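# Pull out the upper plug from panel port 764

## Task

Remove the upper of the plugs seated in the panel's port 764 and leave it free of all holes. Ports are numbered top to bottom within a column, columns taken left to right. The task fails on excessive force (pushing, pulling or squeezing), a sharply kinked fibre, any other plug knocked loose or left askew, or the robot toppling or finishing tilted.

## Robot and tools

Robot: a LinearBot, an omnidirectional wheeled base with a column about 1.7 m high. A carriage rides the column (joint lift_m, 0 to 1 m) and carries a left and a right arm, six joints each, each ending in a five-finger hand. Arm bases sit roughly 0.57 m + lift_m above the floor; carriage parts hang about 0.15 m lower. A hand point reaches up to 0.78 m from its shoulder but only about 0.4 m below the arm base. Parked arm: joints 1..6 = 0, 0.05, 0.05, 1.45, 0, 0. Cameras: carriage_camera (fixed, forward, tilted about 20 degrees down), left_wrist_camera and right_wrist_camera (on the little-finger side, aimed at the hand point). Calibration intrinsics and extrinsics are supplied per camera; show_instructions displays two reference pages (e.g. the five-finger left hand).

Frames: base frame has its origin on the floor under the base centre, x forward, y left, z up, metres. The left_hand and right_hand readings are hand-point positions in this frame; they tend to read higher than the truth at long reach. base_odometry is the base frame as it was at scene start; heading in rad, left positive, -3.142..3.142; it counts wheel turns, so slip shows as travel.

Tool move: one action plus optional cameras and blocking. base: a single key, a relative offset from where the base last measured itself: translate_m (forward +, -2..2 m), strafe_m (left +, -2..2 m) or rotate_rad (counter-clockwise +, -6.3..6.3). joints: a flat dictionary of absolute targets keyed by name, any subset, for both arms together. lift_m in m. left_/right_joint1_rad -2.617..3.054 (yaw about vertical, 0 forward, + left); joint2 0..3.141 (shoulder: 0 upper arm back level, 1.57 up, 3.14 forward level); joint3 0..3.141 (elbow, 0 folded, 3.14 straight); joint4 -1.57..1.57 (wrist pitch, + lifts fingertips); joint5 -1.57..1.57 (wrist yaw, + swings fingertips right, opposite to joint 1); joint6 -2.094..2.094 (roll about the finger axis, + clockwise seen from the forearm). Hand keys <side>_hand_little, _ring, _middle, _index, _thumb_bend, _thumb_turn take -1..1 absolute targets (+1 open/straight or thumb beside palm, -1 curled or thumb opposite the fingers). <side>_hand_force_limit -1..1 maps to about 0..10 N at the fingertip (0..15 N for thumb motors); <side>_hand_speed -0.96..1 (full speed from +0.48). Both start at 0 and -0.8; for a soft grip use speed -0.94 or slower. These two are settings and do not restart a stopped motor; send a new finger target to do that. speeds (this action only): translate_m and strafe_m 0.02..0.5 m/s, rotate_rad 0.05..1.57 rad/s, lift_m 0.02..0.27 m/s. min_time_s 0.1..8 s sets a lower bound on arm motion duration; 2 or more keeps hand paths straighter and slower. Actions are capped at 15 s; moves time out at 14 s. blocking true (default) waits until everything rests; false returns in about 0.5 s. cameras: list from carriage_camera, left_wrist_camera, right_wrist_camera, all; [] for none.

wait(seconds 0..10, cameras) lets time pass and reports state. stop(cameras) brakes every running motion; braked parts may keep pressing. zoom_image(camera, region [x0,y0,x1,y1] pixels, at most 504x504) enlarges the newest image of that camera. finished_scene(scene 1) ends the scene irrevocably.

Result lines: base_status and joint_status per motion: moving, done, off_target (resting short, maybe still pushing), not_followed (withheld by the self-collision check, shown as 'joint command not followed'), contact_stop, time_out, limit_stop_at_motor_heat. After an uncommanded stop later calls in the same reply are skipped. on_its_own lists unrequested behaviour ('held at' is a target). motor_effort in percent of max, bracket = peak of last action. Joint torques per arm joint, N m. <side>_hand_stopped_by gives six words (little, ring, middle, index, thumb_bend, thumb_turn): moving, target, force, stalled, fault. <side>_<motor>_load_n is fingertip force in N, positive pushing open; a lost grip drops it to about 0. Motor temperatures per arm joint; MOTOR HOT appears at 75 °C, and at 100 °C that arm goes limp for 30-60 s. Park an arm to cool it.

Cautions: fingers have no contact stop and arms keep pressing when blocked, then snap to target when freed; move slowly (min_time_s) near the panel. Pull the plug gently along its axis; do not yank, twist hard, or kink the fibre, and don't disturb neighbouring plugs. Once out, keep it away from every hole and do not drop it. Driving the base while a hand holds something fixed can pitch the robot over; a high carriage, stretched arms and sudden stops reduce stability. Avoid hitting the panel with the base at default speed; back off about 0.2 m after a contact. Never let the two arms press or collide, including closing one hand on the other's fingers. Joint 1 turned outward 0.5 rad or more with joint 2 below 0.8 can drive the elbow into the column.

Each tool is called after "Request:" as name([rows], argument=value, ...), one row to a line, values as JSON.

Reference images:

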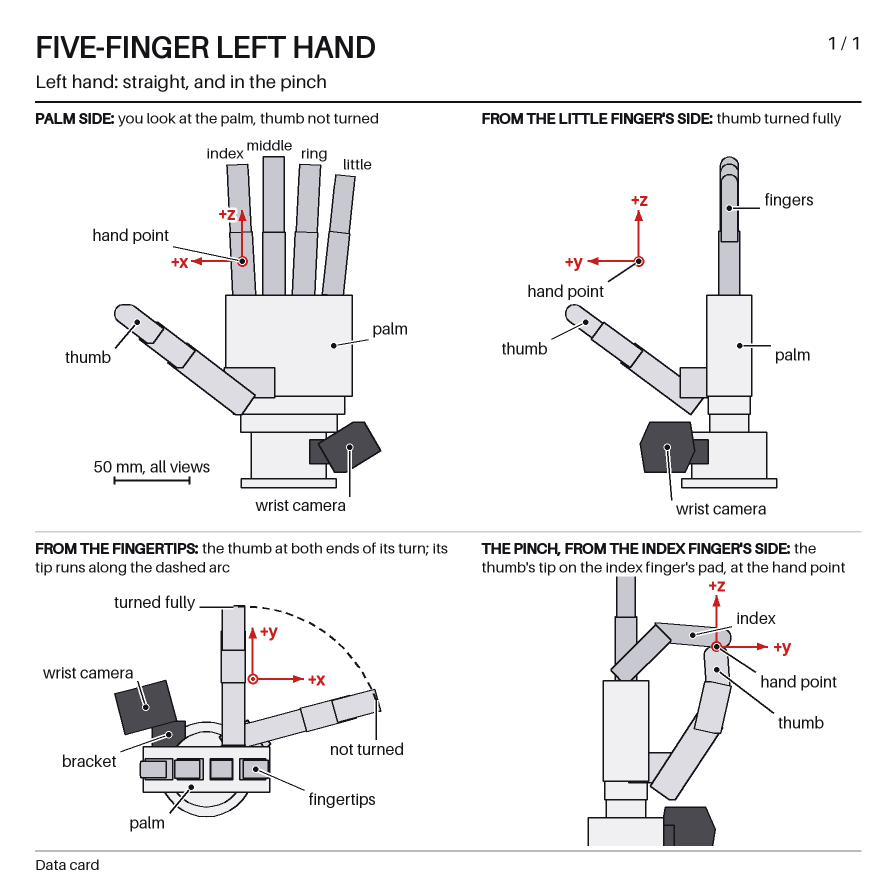

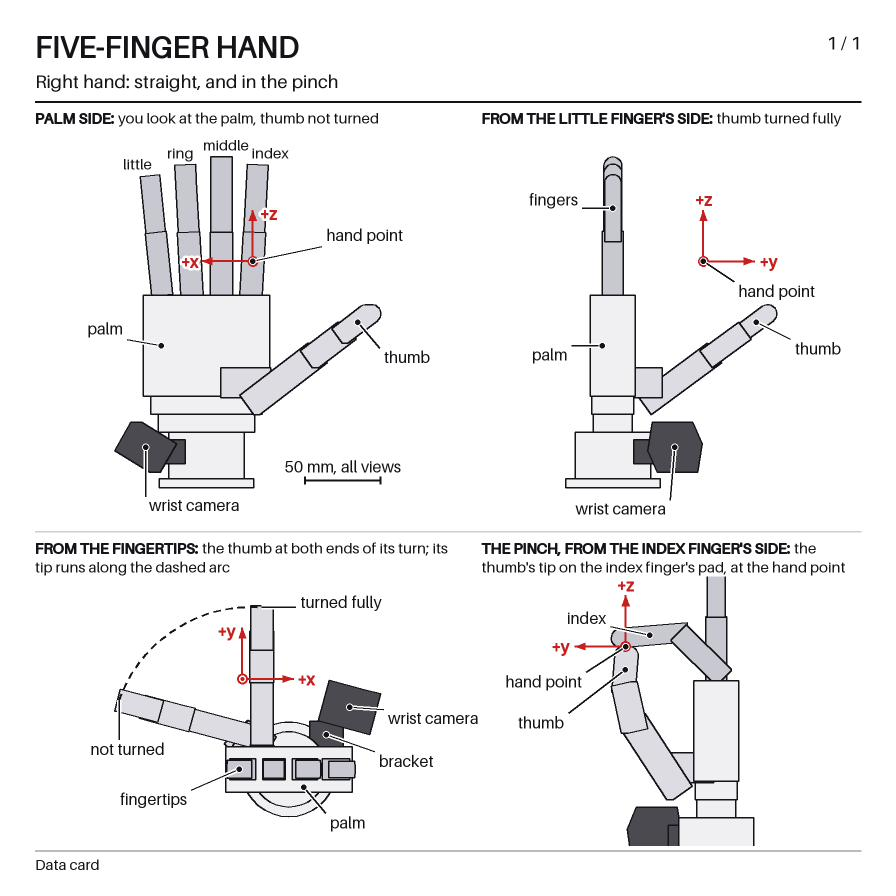

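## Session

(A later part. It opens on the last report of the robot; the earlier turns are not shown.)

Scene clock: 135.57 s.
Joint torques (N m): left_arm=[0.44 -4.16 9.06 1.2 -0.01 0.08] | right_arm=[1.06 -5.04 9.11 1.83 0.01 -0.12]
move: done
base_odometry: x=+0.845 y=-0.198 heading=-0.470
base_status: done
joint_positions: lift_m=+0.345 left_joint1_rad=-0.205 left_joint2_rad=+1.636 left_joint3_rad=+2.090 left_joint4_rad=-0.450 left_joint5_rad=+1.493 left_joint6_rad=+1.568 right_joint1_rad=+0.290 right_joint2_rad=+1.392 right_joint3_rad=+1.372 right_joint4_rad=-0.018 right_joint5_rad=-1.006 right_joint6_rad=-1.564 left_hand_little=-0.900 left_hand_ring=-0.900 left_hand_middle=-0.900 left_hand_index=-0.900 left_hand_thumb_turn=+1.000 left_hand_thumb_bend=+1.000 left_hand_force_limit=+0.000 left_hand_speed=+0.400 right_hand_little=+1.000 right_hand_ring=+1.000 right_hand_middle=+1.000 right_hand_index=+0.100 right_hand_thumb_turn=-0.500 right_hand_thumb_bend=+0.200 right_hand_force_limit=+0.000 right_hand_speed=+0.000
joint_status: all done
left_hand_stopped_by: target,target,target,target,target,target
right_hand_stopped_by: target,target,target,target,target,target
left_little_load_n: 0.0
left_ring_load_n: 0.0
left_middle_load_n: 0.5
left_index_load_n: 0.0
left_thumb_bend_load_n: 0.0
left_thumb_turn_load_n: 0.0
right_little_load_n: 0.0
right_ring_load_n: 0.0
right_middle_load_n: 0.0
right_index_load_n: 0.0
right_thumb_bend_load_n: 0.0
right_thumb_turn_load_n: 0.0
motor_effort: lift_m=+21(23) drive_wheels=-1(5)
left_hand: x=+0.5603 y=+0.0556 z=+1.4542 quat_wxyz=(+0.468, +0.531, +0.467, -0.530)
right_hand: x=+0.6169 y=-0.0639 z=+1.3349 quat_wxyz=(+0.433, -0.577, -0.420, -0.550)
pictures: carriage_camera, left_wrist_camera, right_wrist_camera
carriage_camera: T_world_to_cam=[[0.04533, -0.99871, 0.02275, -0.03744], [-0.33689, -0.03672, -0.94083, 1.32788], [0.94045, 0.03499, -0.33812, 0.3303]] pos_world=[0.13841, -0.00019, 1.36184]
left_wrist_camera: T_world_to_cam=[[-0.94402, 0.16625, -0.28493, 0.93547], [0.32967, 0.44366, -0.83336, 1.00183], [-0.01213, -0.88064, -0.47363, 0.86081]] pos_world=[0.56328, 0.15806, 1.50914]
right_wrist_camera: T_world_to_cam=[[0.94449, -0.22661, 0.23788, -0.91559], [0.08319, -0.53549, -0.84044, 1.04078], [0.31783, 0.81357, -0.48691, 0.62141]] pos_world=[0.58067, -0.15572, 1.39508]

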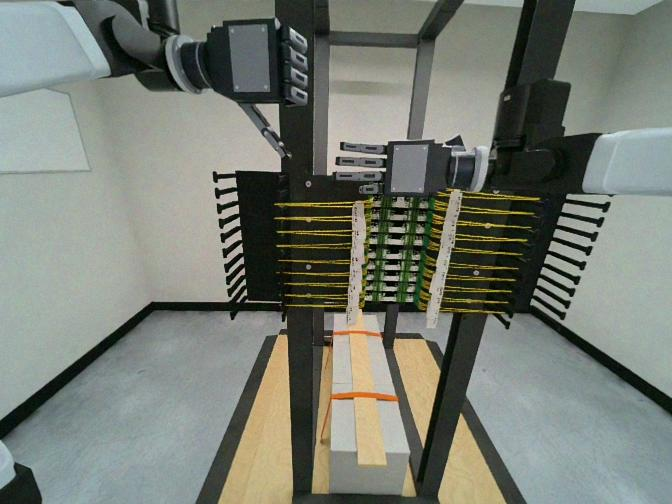

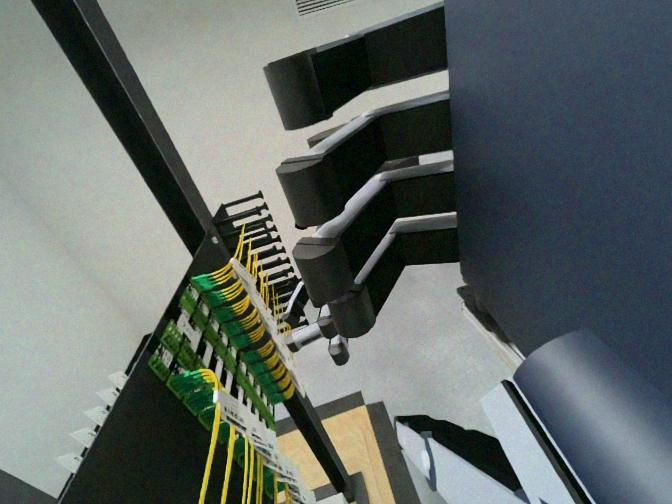

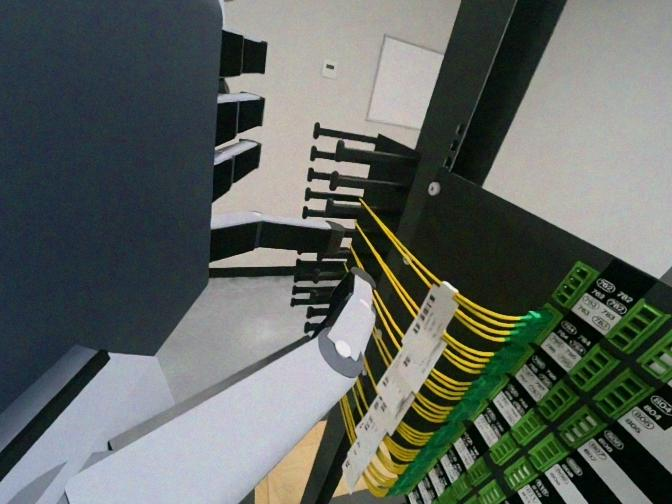

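Request:
move(base={"translate_m": 0.105}, speeds={"translate_m": 0.08}, cameras=["left_wrist_camera", "right_wrist_camera"])

Request:
zoom_image(camera="right_wrist_camera", region=[280, 200, 420, 340])

Request:
zoom_image(camera="left_wrist_camera", region=[230, 270, 350, 390])

Scene clock: 138.00 s.
Joint torques (N m): left_arm=[0.42 -4.77 8.8 1.21 -0.03 0.06] | right_arm=[0.92 -5.41 8.95 1.82 0.02 -0.12]
move: done
base_odometry: x=+0.939 y=-0.246 heading=-0.470
base_status: done
joint_positions: lift_m=+0.345 left_joint1_rad=-0.205 left_joint2_rad=+1.640 left_joint3_rad=+2.093 left_joint4_rad=-0.451 left_joint5_rad=+1.497 left_joint6_rad=+1.568 right_joint1_rad=+0.291 right_joint2_rad=+1.396 right_joint3_rad=+1.375 right_joint4_rad=-0.014 right_joint5_rad=-1.005 right_joint6_rad=-1.564 left_hand_little=-0.900 left_hand_ring=-0.900 left_hand_middle=-0.900 left_hand_index=-0.900 left_hand_thumb_turn=+1.000 left_hand_thumb_bend=+1.000 left_hand_force_limit=+0.000 left_hand_speed=+0.400 right_hand_little=+1.000 right_hand_ring=+1.000 right_hand_middle=+1.000 right_hand_index=+0.100 right_hand_thumb_turn=-0.500 right_hand_thumb_bend=+0.200 right_hand_force_limit=+0.000 right_hand_speed=+0.000
joint_status: not commanded
left_hand_stopped_by: target,target,target,target,target,target
right_hand_stopped_by: target,target,target,target,target,target
left_little_load_n: 0.0
left_ring_load_n: 0.0
left_middle_load_n: 0.0
left_index_load_n: 0.0
left_thumb_bend_load_n: 0.0
left_thumb_turn_load_n: 0.0
right_little_load_n: 0.0
right_ring_load_n: 0.0
right_middle_load_n: 0.0
right_index_load_n: 0.0
right_thumb_bend_load_n: 0.0
right_thumb_turn_load_n: 0.0
motor_effort: lift_m=+22(24) drive_wheels=-3(6)
left_hand: x=+0.5609 y=+0.0552 z=+1.4535 quat_wxyz=(+0.466, +0.531, +0.466, -0.532)
right_hand: x=+0.6179 y=-0.0633 z=+1.3351 quat_wxyz=(+0.433, -0.577, -0.420, -0.551)
left_wrist_camera: T_world_to_cam=[[-0.94412, 0.16999, -0.28238, 0.93193], [0.32917, 0.44282, -0.834, 1.00255], [-0.01672, -0.88035, -0.47403, 0.86331]] pos_world=[0.56427, 0.15764, 1.50852]
right_wrist_camera: T_world_to_cam=[[0.94405, -0.22673, 0.23952, -0.91852], [0.08475, -0.53508, -0.84054, 1.04044], [0.31874, 0.81381, -0.48593, 0.61892]] pos_world=[0.58167, -0.15522, 1.39529]

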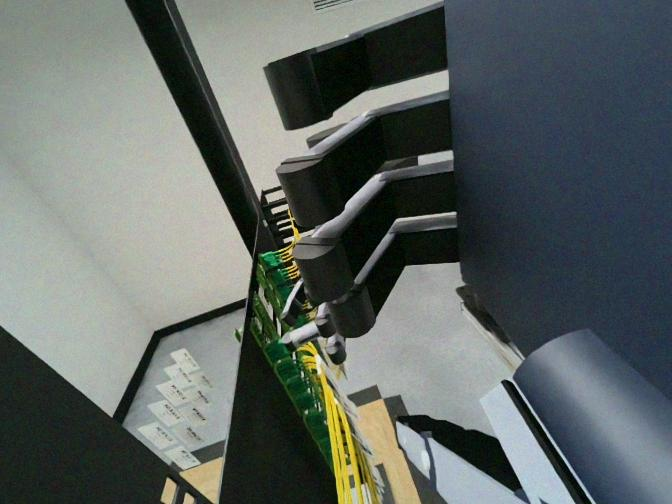

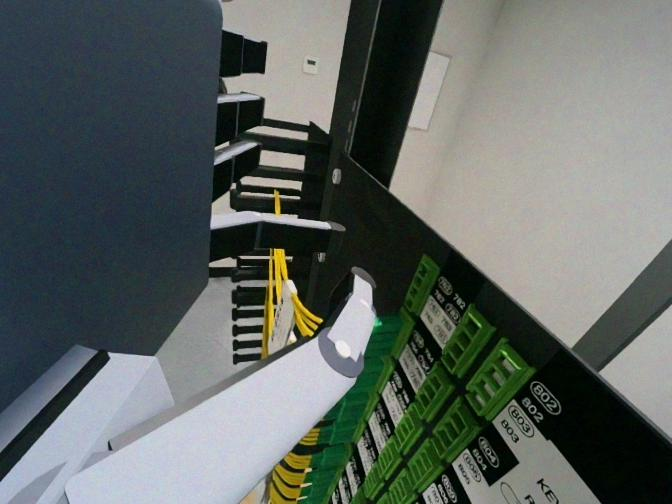

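Scaled by 3.600 from the camera's image (finer frame: 960x720).

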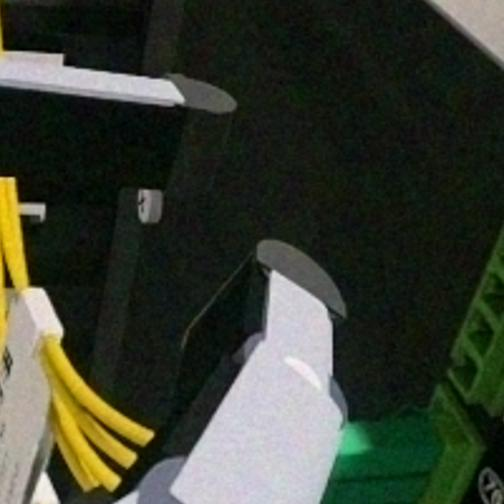

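Scaled by 4.200 from the camera's image (finer frame: 960x720).

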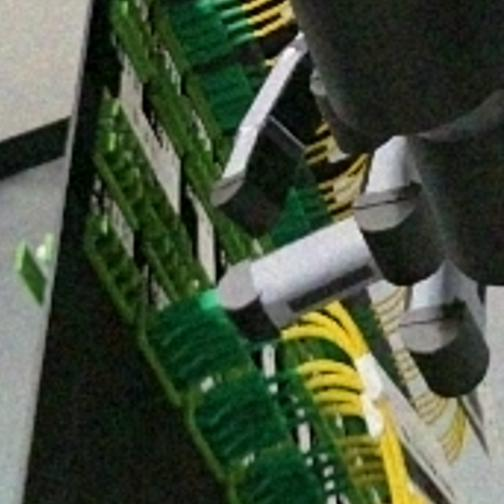

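Request:
move(base={"strafe_m": -0.003}, speeds={"strafe_m": 0.02})

Request:
move(base={"translate_m": 0.026}, speeds={"translate_m": 0.04}, joints={"lift_m": 0.34}, cameras=["left_wrist_camera", "right_wrist_camera"])

Request:
zoom_image(camera="right_wrist_camera", region=[280, 200, 400, 320])

Request:
zoom_image(camera="left_wrist_camera", region=[240, 280, 340, 380])

Scene clock: 141.27 s.
Joint torques (N m): left_arm=[0.25 -4.63 8.81 1.22 -0.03 0.06] | right_arm=[0.36 -5.49 8.96 1.79 -0.05 -0.12]
move: done
base_odometry: x=+0.937 y=-0.248 heading=-0.470
base_status: done
joint_positions: lift_m=+0.345 left_joint1_rad=-0.203 left_joint2_rad=+1.640 left_joint3_rad=+2.093 left_joint4_rad=-0.452 left_joint5_rad=+1.497 left_joint6_rad=+1.568 right_joint1_rad=+0.296 right_joint2_rad=+1.396 right_joint3_rad=+1.375 right_joint4_rad=-0.013 right_joint5_rad=-1.001 right_joint6_rad=-1.564 left_hand_little=-0.900 left_hand_ring=-0.900 left_hand_middle=-0.900 left_hand_index=-0.900 left_hand_thumb_turn=+1.000 left_hand_thumb_bend=+1.000 left_hand_force_limit=+0.000 left_hand_speed=+0.400 right_hand_little=+1.000 right_hand_ring=+1.000 right_hand_middle=+1.000 right_hand_index=+0.100 right_hand_thumb_turn=-0.500 right_hand_thumb_bend=+0.200 right_hand_force_limit=+0.000 right_hand_speed=+0.000
joint_status: not commanded
left_hand_stopped_by: target,target,target,target,target,target
right_hand_stopped_by: target,target,target,target,target,target
left_little_load_n: 0.0
left_ring_load_n: 0.5
left_middle_load_n: 0.0
left_index_load_n: 0.0
left_thumb_bend_load_n: 0.0
left_thumb_turn_load_n: 0.0
right_little_load_n: 0.0
right_ring_load_n: 0.0
right_middle_load_n: 0.0
right_index_load_n: 0.0
right_thumb_bend_load_n: 0.0
right_thumb_turn_load_n: 0.0
motor_effort: lift_m=+22(23) drive_wheels=+2(4)
left_hand: x=+0.5614 y=+0.0560 z=+1.4534 quat_wxyz=(+0.466, +0.531, +0.467, -0.532)
right_hand: x=+0.6173 y=-0.0616 z=+1.3355 quat_wxyz=(+0.433, -0.576, -0.421, -0.551)
pictures: none

Scene clock: 142.43 s.
Joint torques (N m): left_arm=[0.2 -4.6 8.46 1.23 -0.04 0.06] | right_arm=[0.42 -5.57 8.7 1.73 -0.02 -0.12]
move: done
base_odometry: x=+0.960 y=-0.260 heading=-0.470
base_status: done
joint_positions: lift_m=+0.340 left_joint1_rad=-0.203 left_joint2_rad=+1.642 left_joint3_rad=+2.096 left_joint4_rad=-0.453 left_joint5_rad=+1.500 left_joint6_rad=+1.568 right_joint1_rad=+0.296 right_joint2_rad=+1.398 right_joint3_rad=+1.377 right_joint4_rad=-0.011 right_joint5_rad=-1.005 right_joint6_rad=-1.564 left_hand_little=-0.900 left_hand_ring=-0.900 left_hand_middle=-0.900 left_hand_index=-0.900 left_hand_thumb_turn=+1.000 left_hand_thumb_bend=+1.000 left_hand_force_limit=+0.000 left_hand_speed=+0.400 right_hand_little=+1.000 right_hand_ring=+1.000 right_hand_middle=+1.000 right_hand_index=+0.100 right_hand_thumb_turn=-0.500 right_hand_thumb_bend=+0.200 right_hand_force_limit=+0.000 right_hand_speed=+0.000
joint_status: all done
left_hand_stopped_by: target,target,target,target,target,target
right_hand_stopped_by: target,target,target,target,target,target
left_little_load_n: 0.0
left_ring_load_n: 0.0
left_middle_load_n: 0.0
left_index_load_n: 0.0
left_thumb_bend_load_n: 0.0
left_thumb_turn_load_n: 0.5
right_little_load_n: 0.0
right_ring_load_n: 0.0
right_middle_load_n: 0.0
right_index_load_n: 0.0
right_thumb_bend_load_n: 0.0
right_thumb_turn_load_n: 0.0
motor_effort: lift_m=+16(18) drive_wheels=+0(9)
left_hand: x=+0.5614 y=+0.0558 z=+1.4487 quat_wxyz=(+0.465, +0.531, +0.467, -0.533)
right_hand: x=+0.6172 y=-0.0611 z=+1.3320 quat_wxyz=(+0.434, -0.574, -0.422, -0.551)
left_wrist_camera: T_world_to_cam=[[-0.94468, 0.17047, -0.28022, 0.92821], [0.32749, 0.44309, -0.83452, 0.99974], [-0.0181, -0.88012, -0.47441, 0.86278]] pos_world=[0.56507, 0.15814, 1.50371]
right_wrist_camera: T_world_to_cam=[[0.9441, -0.22239, 0.24335, -0.92148], [0.09107, -0.53351, -0.84087, 1.03574], [0.31683, 0.81603, -0.48344, 0.61378]] pos_world=[0.58118, -0.15321, 1.39189]

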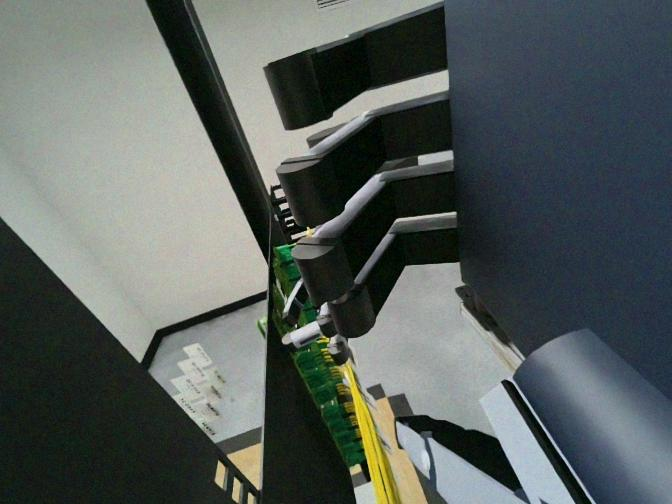

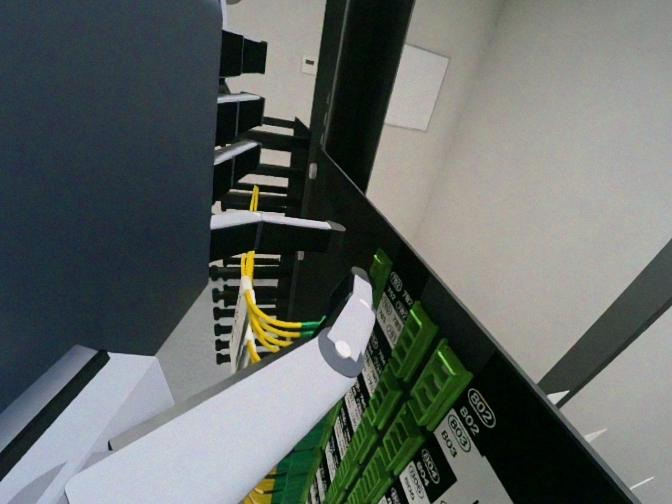

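Scaled by 4.200 from the camera's image (finer frame: 960x720).

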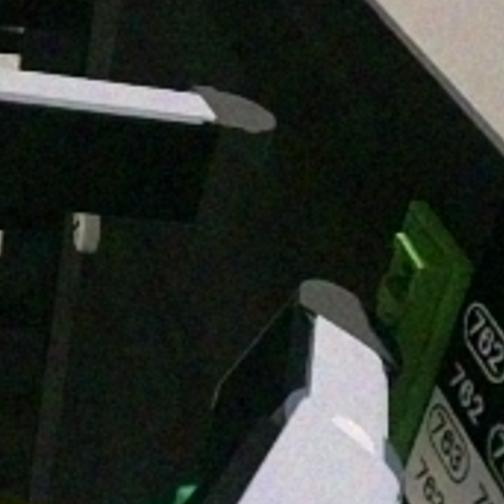

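Scaled by 5.040 from the camera's image (finer frame: 960x720).

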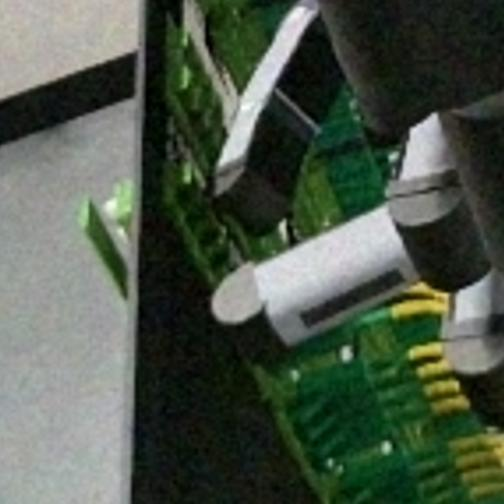

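Request:
move(cameras=["left_wrist_camera", "right_wrist_camera"])

Request:
zoom_image(camera="right_wrist_camera", region=[270, 190, 400, 340])

Request:
zoom_image(camera="left_wrist_camera", region=[240, 280, 360, 390])

Scene clock: 143.73 s.
Joint torques (N m): left_arm=[0.21 -4.71 8.53 1.23 -0.08 0.07] | right_arm=[0.44 -5.59 8.85 1.76 0 -0.12]
Motor temperatures (°C): left_arm=[24 29 37 36 24 24] | right_arm=[24 32 37 36 26 26]
base_odometry: x=+0.960 y=-0.260 heading=-0.470
base_status: done
joint_positions: lift_m=+0.340 left_joint1_rad=-0.203 left_joint2_rad=+1.642 left_joint3_rad=+2.096 left_joint4_rad=-0.453 left_joint5_rad=+1.499 left_joint6_rad=+1.568 right_joint1_rad=+0.296 right_joint2_rad=+1.398 right_joint3_rad=+1.377 right_joint4_rad=-0.011 right_joint5_rad=-1.005 right_joint6_rad=-1.564 left_hand_little=-0.900 left_hand_ring=-0.900 left_hand_middle=-0.900 left_hand_index=-0.900 left_hand_thumb_turn=+1.000 left_hand_thumb_bend=+1.000 left_hand_force_limit=+0.000 left_hand_speed=+0.400 right_hand_little=+1.000 right_hand_ring=+1.000 right_hand_middle=+1.000 right_hand_index=+0.100 right_hand_thumb_turn=-0.500 right_hand_thumb_bend=+0.200 right_hand_force_limit=+0.000 right_hand_speed=+0.000
joint_status: all done
left_hand_stopped_by: target,target,target,target,target,target
right_hand_stopped_by: target,target,target,target,target,target
left_little_load_n: 0.0
left_ring_load_n: 0.0
left_middle_load_n: 0.0
left_index_load_n: 0.0
left_thumb_bend_load_n: 0.0
left_thumb_turn_load_n: 0.0
right_little_load_n: 0.0
right_ring_load_n: 0.0
right_middle_load_n: 0.0
right_index_load_n: 0.0
right_thumb_bend_load_n: 0.0
right_thumb_turn_load_n: 0.0
motor_effort: lift_m=+18(18) drive_wheels=-1(9)
left_hand: x=+0.5615 y=+0.0558 z=+1.4487 quat_wxyz=(+0.465, +0.531, +0.467, -0.532) (m; base frame)
right_hand: x=+0.6172 y=-0.0611 z=+1.3320 quat_wxyz=(+0.434, -0.574, -0.422, -0.551) (m; base frame)
pictures: left_wrist_camera, right_wrist_camera
camera_calibration:
left_wrist_camera: T_world_to_cam=[[-0.94475, 0.17012, -0.28018, 0.92826], [0.32731, 0.44321, -0.83453, 0.99984], [-0.01779, -0.88013, -0.47441, 0.86261]] pos_world=[0.56507, 0.15814, 1.50371]
right_wrist_camera: T_world_to_cam=[[0.9441, -0.22239, 0.24335, -0.92148], [0.09107, -0.53351, -0.84087, 1.03574], [0.31683, 0.81603, -0.48344, 0.61378]] pos_world=[0.58118, -0.15321, 1.39189]

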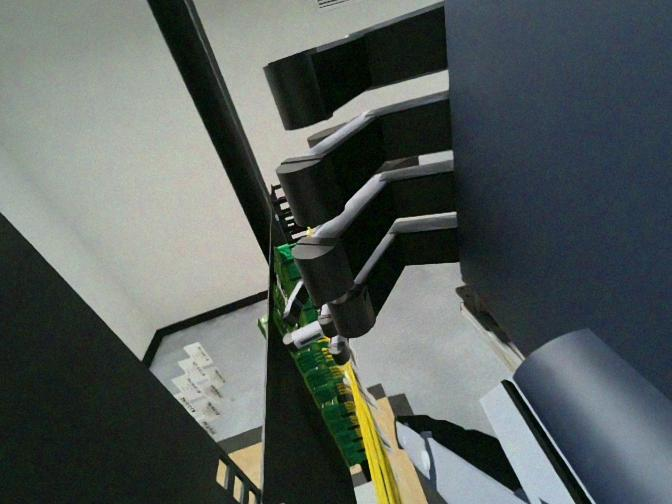

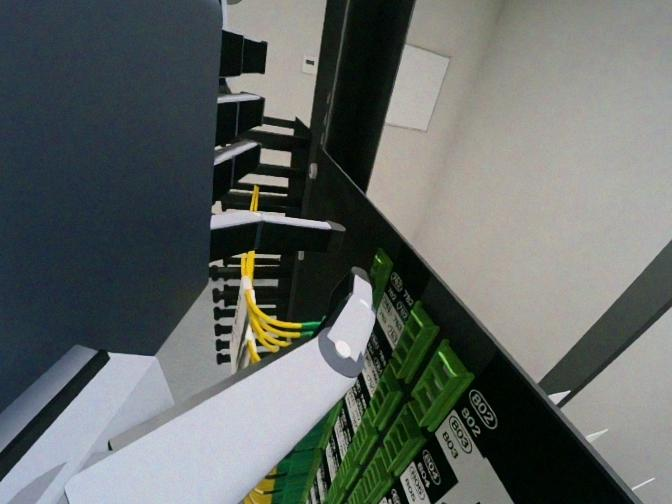

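Scaled by 3.360 from the camera's image (finer frame: 960x720).

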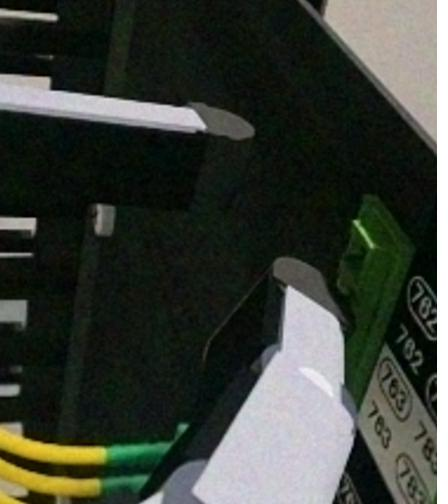

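Scaled by 4.200 from the camera's image (finer frame: 960x720).

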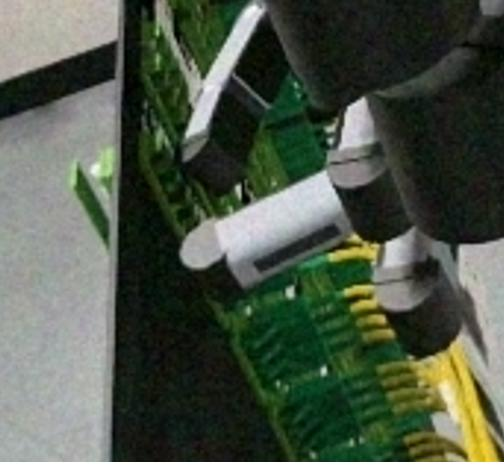

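Request:
move(base={"strafe_m": -0.0055}, speeds={"strafe_m": 0.03}, joints={"right_hand_thumb_bend": 0.05, "right_hand_speed": -0.8}, cameras=["left_wrist_camera", "right_wrist_camera"])

Request:
zoom_image(camera="right_wrist_camera", region=[270, 190, 400, 340])

Request:
zoom_image(camera="left_wrist_camera", region=[240, 280, 360, 390])

Scene clock: 145.70 s.
Joint torques (N m): left_arm=[0.2 -4.85 8.55 1.24 -0.08 0.07] | right_arm=[0.42 -5.59 8.73 1.73 0 -0.12]
move: done
base_odometry: x=+0.958 y=-0.265 heading=-0.470
base_status: done
joint_positions: lift_m=+0.340 left_joint1_rad=-0.202 left_joint2_rad=+1.642 left_joint3_rad=+2.096 left_joint4_rad=-0.454 left_joint5_rad=+1.499 left_joint6_rad=+1.568 right_joint1_rad=+0.296 right_joint2_rad=+1.398 right_joint3_rad=+1.377 right_joint4_rad=-0.009 right_joint5_rad=-1.002 right_joint6_rad=-1.564 left_hand_little=-0.900 left_hand_ring=-0.900 left_hand_middle=-0.900 left_hand_index=-0.900 left_hand_thumb_turn=+1.000 left_hand_thumb_bend=+1.000 left_hand_force_limit=+0.000 left_hand_speed=+0.400 right_hand_little=+1.000 right_hand_ring=+1.000 right_hand_middle=+1.000 right_hand_index=+0.100 right_hand_thumb_turn=-0.500 right_hand_thumb_bend=+0.050 right_hand_force_limit=+0.000 right_hand_speed=-0.800
joint_status: all done
left_hand_stopped_by: target,target,target,target,target,target
right_hand_stopped_by: target,target,target,target,target,target
left_little_load_n: 0.0
left_ring_load_n: 0.0
left_middle_load_n: 0.0
left_index_load_n: 0.0
left_thumb_bend_load_n: 0.0
left_thumb_turn_load_n: 0.0
right_little_load_n: 0.0
right_ring_load_n: 0.0
right_middle_load_n: 0.0
right_index_load_n: 0.0
right_thumb_bend_load_n: 0.0
right_thumb_turn_load_n: 0.0
motor_effort: lift_m=+17(19) drive_wheels=+3(6)
left_hand: x=+0.5618 y=+0.0561 z=+1.4486 quat_wxyz=(+0.466, +0.531, +0.467, -0.532)
right_hand: x=+0.6176 y=-0.0612 z=+1.3323 quat_wxyz=(+0.433, -0.574, -0.422, -0.552)
left_wrist_camera: T_world_to_cam=[[-0.94504, 0.16909, -0.27982, 0.92818], [0.3265, 0.44366, -0.8346, 1.00014], [-0.01698, -0.8801, -0.47449, 0.86254]] pos_world=[0.56527, 0.15845, 1.50371]
right_wrist_camera: T_world_to_cam=[[0.94332, -0.22461, 0.24432, -0.92288], [0.09075, -0.53354, -0.84089, 1.03605], [0.31922, 0.8154, -0.48292, 0.61172]] pos_world=[0.58128, -0.15331, 1.39209]

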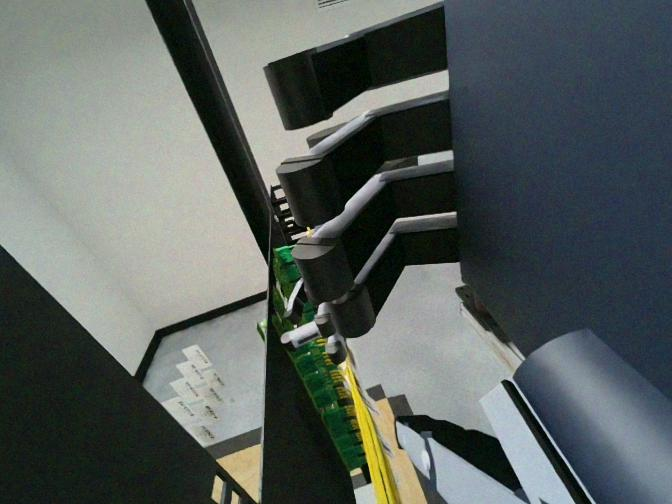

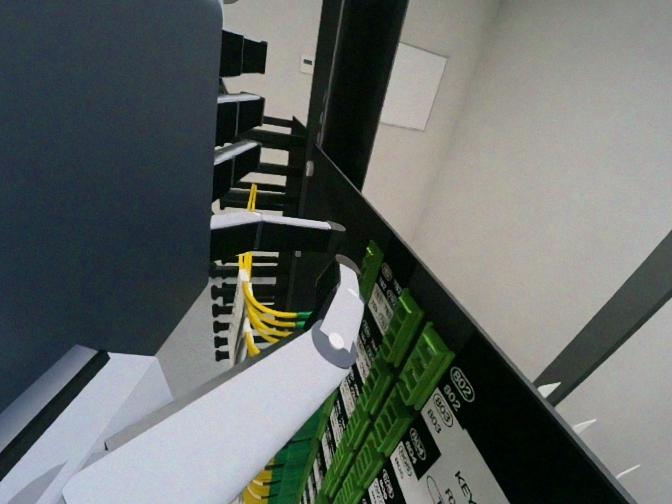

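Scaled by 3.360 from the camera's image (finer frame: 960x720).

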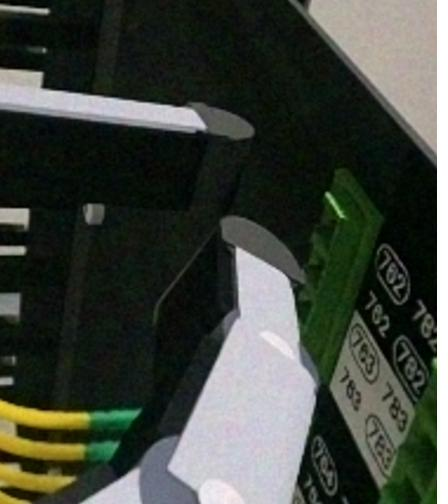

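Scaled by 4.200 from the camera's image (finer frame: 960x720).

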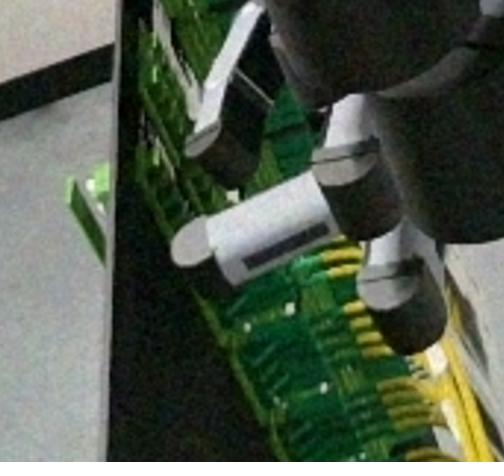

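Request:
zoom_image(camera="left_wrist_camera", region=[270, 290, 350, 360])

Request:
zoom_image(camera="right_wrist_camera", region=[280, 230, 370, 330])

Scaled by 6.300 from the camera's image (finer frame: 960x720).

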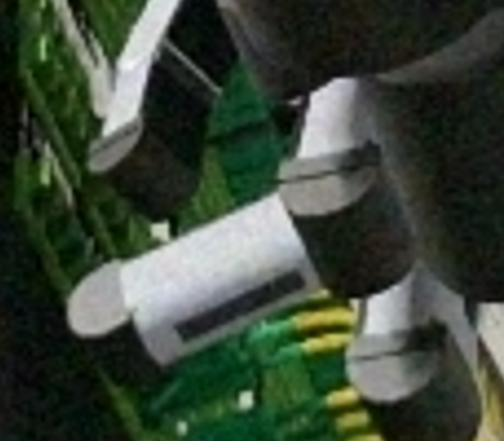

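Scaled by 5.040 from the camera's image (finer frame: 960x720).

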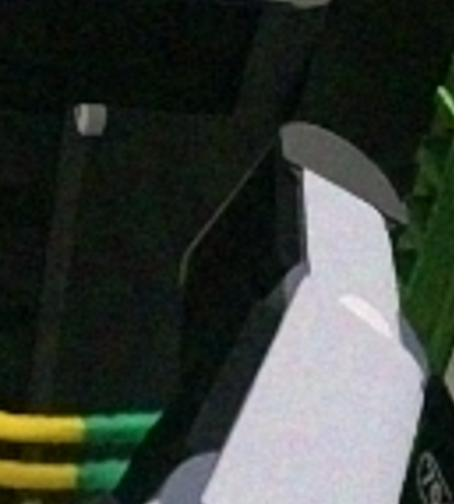

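Request:
move(joints={"lift_m": 0.333}, speeds={"lift_m": 0.03}, cameras=["left_wrist_camera", "right_wrist_camera"])

Request:
zoom_image(camera="left_wrist_camera", region=[270, 290, 350, 360])

Request:
zoom_image(camera="right_wrist_camera", region=[280, 230, 370, 330])

Scene clock: 148.00 s.
Joint torques (N m): left_arm=[0.17 -4.71 8.31 1.25 -0.09 0.05] | right_arm=[0.42 -5.64 8.59 1.71 -0.01 -0.12]
move: done
base_odometry: x=+0.958 y=-0.265 heading=-0.470
base_status: not commanded
joint_positions: lift_m=+0.333 left_joint1_rad=-0.202 left_joint2_rad=+1.642 left_joint3_rad=+2.096 left_joint4_rad=-0.454 left_joint5_rad=+1.499 left_joint6_rad=+1.568 right_joint1_rad=+0.296 right_joint2_rad=+1.398 right_joint3_rad=+1.378 right_joint4_rad=-0.009 right_joint5_rad=-1.002 right_joint6_rad=-1.564 left_hand_little=-0.900 left_hand_ring=-0.900 left_hand_middle=-0.900 left_hand_index=-0.900 left_hand_thumb_turn=+1.000 left_hand_thumb_bend=+1.000 left_hand_force_limit=+0.000 left_hand_speed=+0.400 right_hand_little=+1.000 right_hand_ring=+1.000 right_hand_middle=+1.000 right_hand_index=+0.100 right_hand_thumb_turn=-0.500 right_hand_thumb_bend=+0.050 right_hand_force_limit=+0.000 right_hand_speed=-0.800
joint_status: all done
left_hand_stopped_by: target,target,target,target,target,target
right_hand_stopped_by: target,target,target,target,target,target
left_little_load_n: 0.0
left_ring_load_n: 0.0
left_middle_load_n: 0.0
left_index_load_n: 0.0
left_thumb_bend_load_n: 0.0
left_thumb_turn_load_n: 0.0
right_little_load_n: 0.0
right_ring_load_n: -0.5
right_middle_load_n: 0.0
right_index_load_n: 0.0
right_thumb_bend_load_n: 0.0
right_thumb_turn_load_n: 0.0
motor_effort: lift_m=+15(18) drive_wheels=+3(3)
left_hand: x=+0.5617 y=+0.0561 z=+1.4415 quat_wxyz=(+0.465, +0.530, +0.468, -0.533)
right_hand: x=+0.6177 y=-0.0612 z=+1.3256 quat_wxyz=(+0.433, -0.574, -0.422, -0.552)
left_wrist_camera: T_world_to_cam=[[-0.94521, 0.16947, -0.27904, 0.92505], [0.32599, 0.44366, -0.8348, 0.9948], [-0.01767, -0.88002, -0.4746, 0.85971]] pos_world=[0.56527, 0.15845, 1.4966]
right_wrist_camera: T_world_to_cam=[[0.94313, -0.22473, 0.24497, -0.92202], [0.09136, -0.5333, -0.84098, 1.03014], [0.31963, 0.81553, -0.48244, 0.60755]] pos_world=[0.58128, -0.15331, 1.38529]

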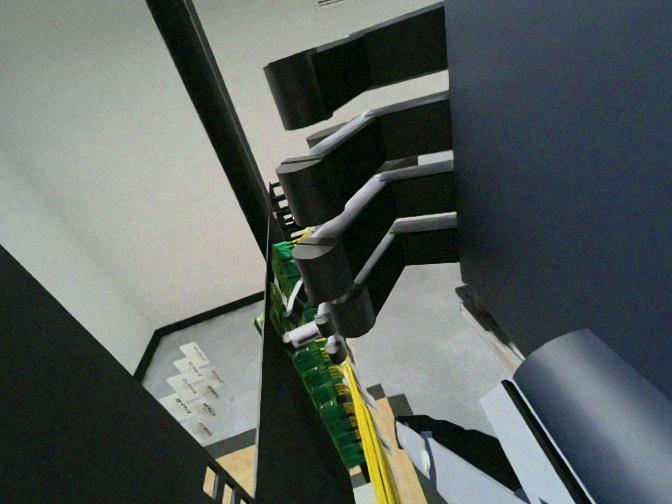

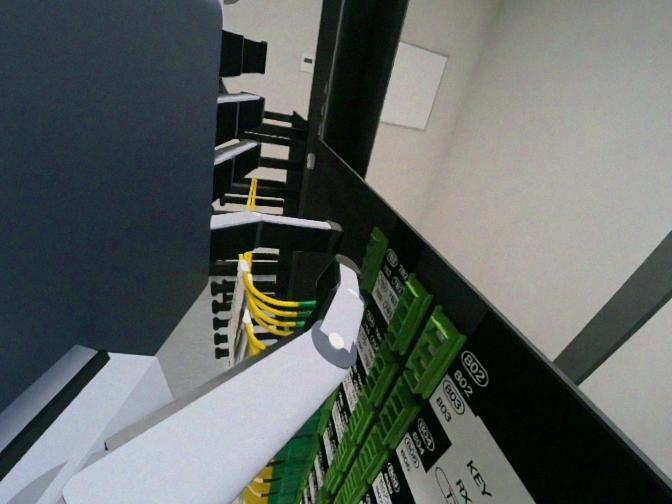

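Scaled by 6.300 from the camera's image (finer frame: 960x720).

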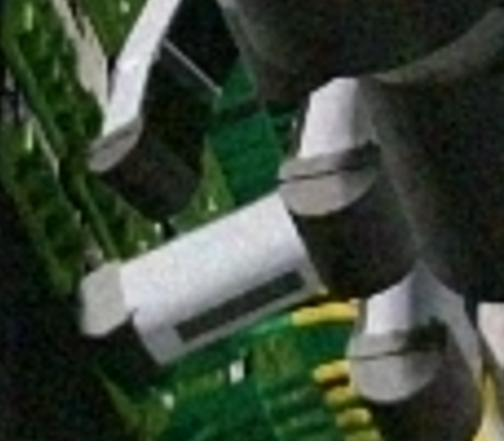

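Scaled by 5.040 from the camera's image (finer frame: 960x720).

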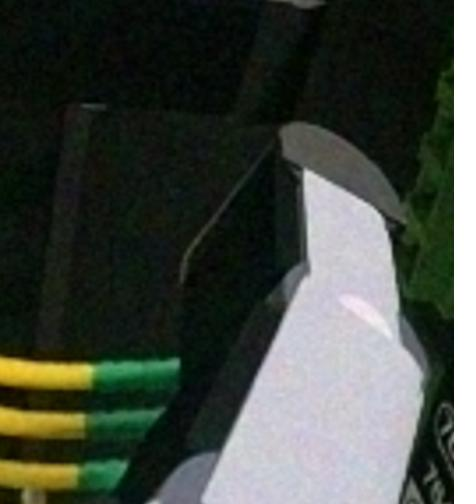

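Request:
move(joints={"lift_m": 0.330, "right_hand_thumb_bend": 0.22}, speeds={"lift_m": 0.03}, cameras=["left_wrist_camera", "right_wrist_camera"])

Request:
zoom_image(camera="left_wrist_camera", region=[270, 290, 350, 360])

Request:
zoom_image(camera="right_wrist_camera", region=[280, 230, 370, 330])

Scene clock: 152.17 s.
Joint torques (N m): left_arm=[0.23 -4.77 8.59 1.25 -0.06 0.05] | right_arm=[0.39 -5.61 8.59 1.72 -0.02 -0.12]
move: done
base_odometry: x=+0.958 y=-0.265 heading=-0.470
base_status: not commanded
joint_positions: lift_m=+0.330 left_joint1_rad=-0.202 left_joint2_rad=+1.642 left_joint3_rad=+2.096 left_joint4_rad=-0.455 left_joint5_rad=+1.499 left_joint6_rad=+1.568 right_joint1_rad=+0.296 right_joint2_rad=+1.398 right_joint3_rad=+1.379 right_joint4_rad=-0.008 right_joint5_rad=-1.002 right_joint6_rad=-1.564 left_hand_little=-0.900 left_hand_ring=-0.900 left_hand_middle=-0.900 left_hand_index=-0.900 left_hand_thumb_turn=+1.000 left_hand_thumb_bend=+1.000 left_hand_force_limit=+0.000 left_hand_speed=+0.400 right_hand_little=+1.000 right_hand_ring=+1.000 right_hand_middle=+1.000 right_hand_index=+0.100 right_hand_thumb_turn=-0.500 right_hand_thumb_bend=+0.220 right_hand_force_limit=+0.000 right_hand_speed=-0.800
joint_status: all done
left_hand_stopped_by: target,target,target,target,target,target
right_hand_stopped_by: target,target,target,target,target,target
left_little_load_n: 0.5
left_ring_load_n: 0.0
left_middle_load_n: 0.0
left_index_load_n: 0.0
left_thumb_bend_load_n: 0.0
left_thumb_turn_load_n: 0.0
right_little_load_n: 0.0
right_ring_load_n: 0.0
right_middle_load_n: 0.0
right_index_load_n: 0.0
right_thumb_bend_load_n: 0.0
right_thumb_turn_load_n: 0.0
motor_effort: lift_m=+16(18) drive_wheels=+2(3)
left_hand: x=+0.5618 y=+0.0561 z=+1.4385 quat_wxyz=(+0.465, +0.530, +0.468, -0.532)
right_hand: x=+0.6178 y=-0.0612 z=+1.3228 quat_wxyz=(+0.433, -0.574, -0.422, -0.553)
left_wrist_camera: T_world_to_cam=[[-0.94545, 0.16874, -0.27864, 0.92397], [0.3253, 0.444, -0.83489, 0.99272], [-0.01716, -0.87999, -0.47468, 0.85812]] pos_world=[0.56536, 0.15845, 1.4936]
right_wrist_camera: T_world_to_cam=[[0.94286, -0.22473, 0.24598, -0.92265], [0.09237, -0.53303, -0.84104, 1.02736], [0.32012, 0.8157, -0.48182, 0.60498]] pos_world=[0.58138, -0.15321, 1.38249]

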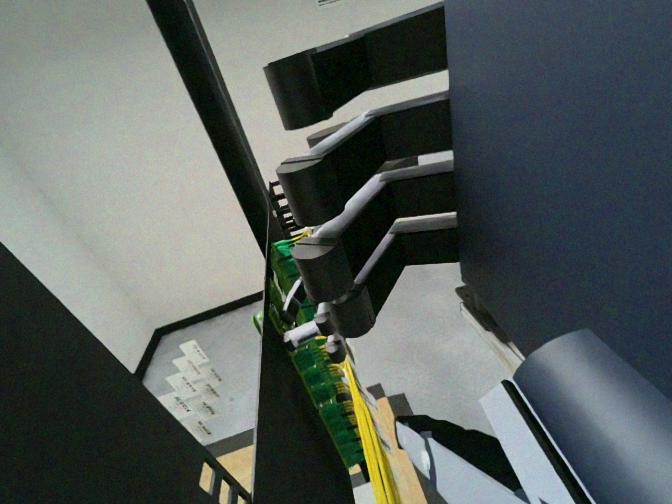

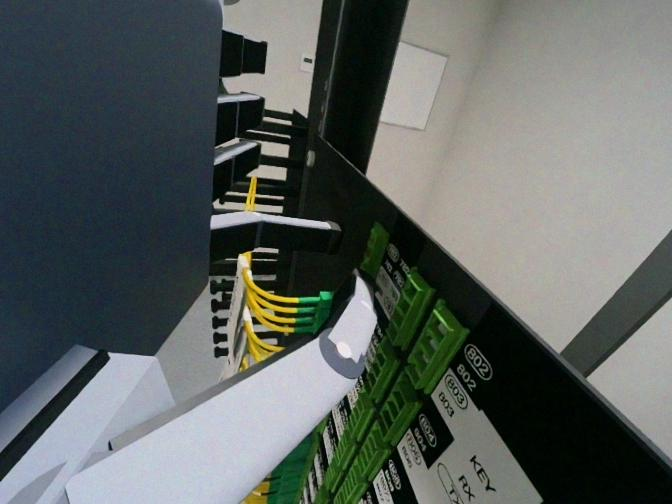

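Scaled by 6.300 from the camera's image (finer frame: 960x720).

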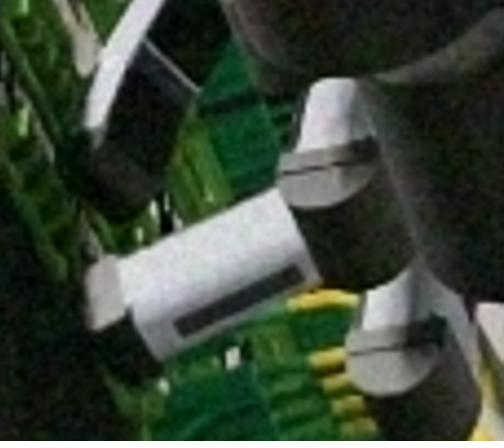

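Scaled by 5.040 from the camera's image (finer frame: 960x720).

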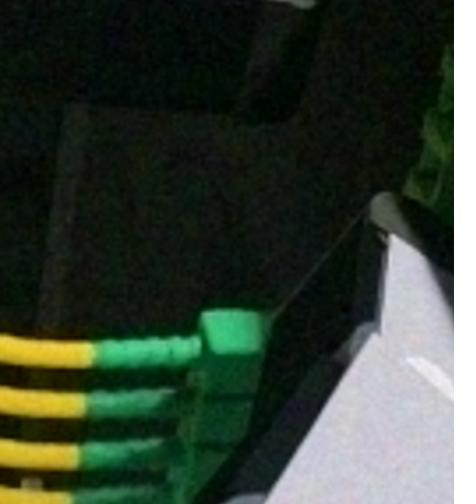

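Request:
move(joints={"lift_m": 0.3255}, speeds={"lift_m": 0.02}, cameras=["left_wrist_camera", "right_wrist_camera"])

Request:
zoom_image(camera="left_wrist_camera", region=[270, 290, 350, 360])

Request:
zoom_image(camera="right_wrist_camera", region=[280, 230, 370, 330])

Scene clock: 153.17 s.
Joint torques (N m): left_arm=[0.24 -4.71 8.47 1.27 -0.07 0.08] | right_arm=[0.39 -5.52 8.62 1.76 -0.03 -0.12]
move: done
base_odometry: x=+0.958 y=-0.265 heading=-0.470
base_status: not commanded
joint_positions: lift_m=+0.326 left_joint1_rad=-0.202 left_joint2_rad=+1.642 left_joint3_rad=+2.096 left_joint4_rad=-0.455 left_joint5_rad=+1.499 left_joint6_rad=+1.568 right_joint1_rad=+0.296 right_joint2_rad=+1.398 right_joint3_rad=+1.379 right_joint4_rad=-0.008 right_joint5_rad=-1.002 right_joint6_rad=-1.564 left_hand_little=-0.900 left_hand_ring=-0.900 left_hand_middle=-0.900 left_hand_index=-0.900 left_hand_thumb_turn=+1.000 left_hand_thumb_bend=+1.000 left_hand_force_limit=+0.000 left_hand_speed=+0.400 right_hand_little=+1.000 right_hand_ring=+1.000 right_hand_middle=+1.000 right_hand_index=+0.100 right_hand_thumb_turn=-0.500 right_hand_thumb_bend=+0.220 right_hand_force_limit=+0.000 right_hand_speed=-0.800
joint_status: all done
left_hand_stopped_by: target,target,target,target,target,target
right_hand_stopped_by: target,target,target,target,target,target
left_little_load_n: 0.0
left_ring_load_n: 0.0
left_middle_load_n: 0.5
left_index_load_n: 0.0
left_thumb_bend_load_n: 0.0
left_thumb_turn_load_n: 0.0
right_little_load_n: 0.0
right_ring_load_n: 0.0
right_middle_load_n: 0.0
right_index_load_n: 0.0
right_thumb_bend_load_n: 0.0
right_thumb_turn_load_n: 0.0
motor_effort: lift_m=+16(17) drive_wheels=+2(3)
left_hand: x=+0.5618 y=+0.0561 z=+1.4340 quat_wxyz=(+0.465, +0.530, +0.468, -0.532)
right_hand: x=+0.6179 y=-0.0612 z=+1.3185 quat_wxyz=(+0.433, -0.574, -0.422, -0.553)
left_wrist_camera: T_world_to_cam=[[-0.94545, 0.16874, -0.27864, 0.92272], [0.3253, 0.444, -0.83489, 0.98897], [-0.01716, -0.87999, -0.47468, 0.85598]] pos_world=[0.56536, 0.15845, 1.4891]
right_wrist_camera: T_world_to_cam=[[0.94277, -0.22476, 0.2463, -0.92197], [0.09268, -0.53293, -0.84107, 1.02355], [0.3203, 0.81576, -0.4816, 0.60245]] pos_world=[0.58138, -0.15321, 1.37809]

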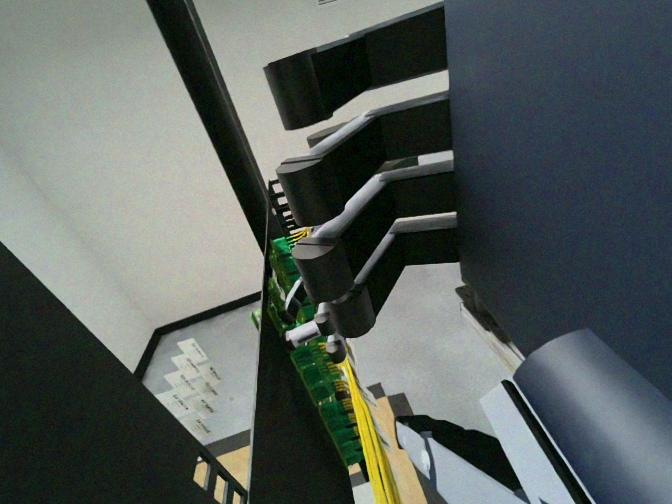

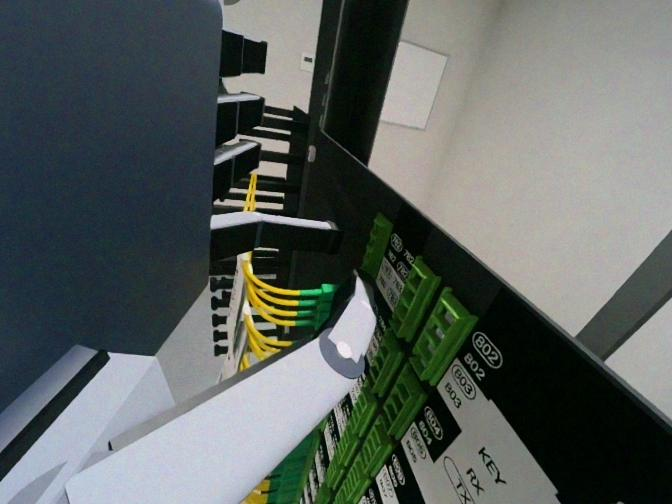

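Scaled by 6.300 from the camera's image (finer frame: 960x720).

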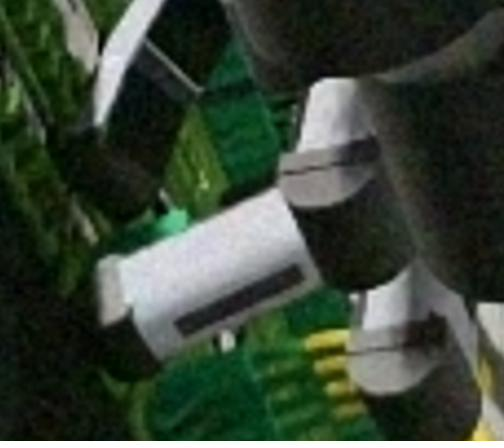

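Scaled by 5.040 from the camera's image (finer frame: 960x720).

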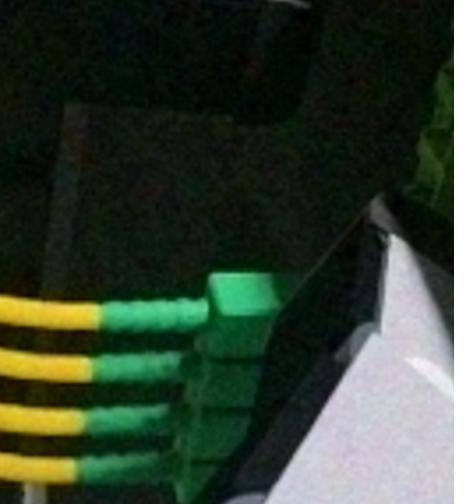

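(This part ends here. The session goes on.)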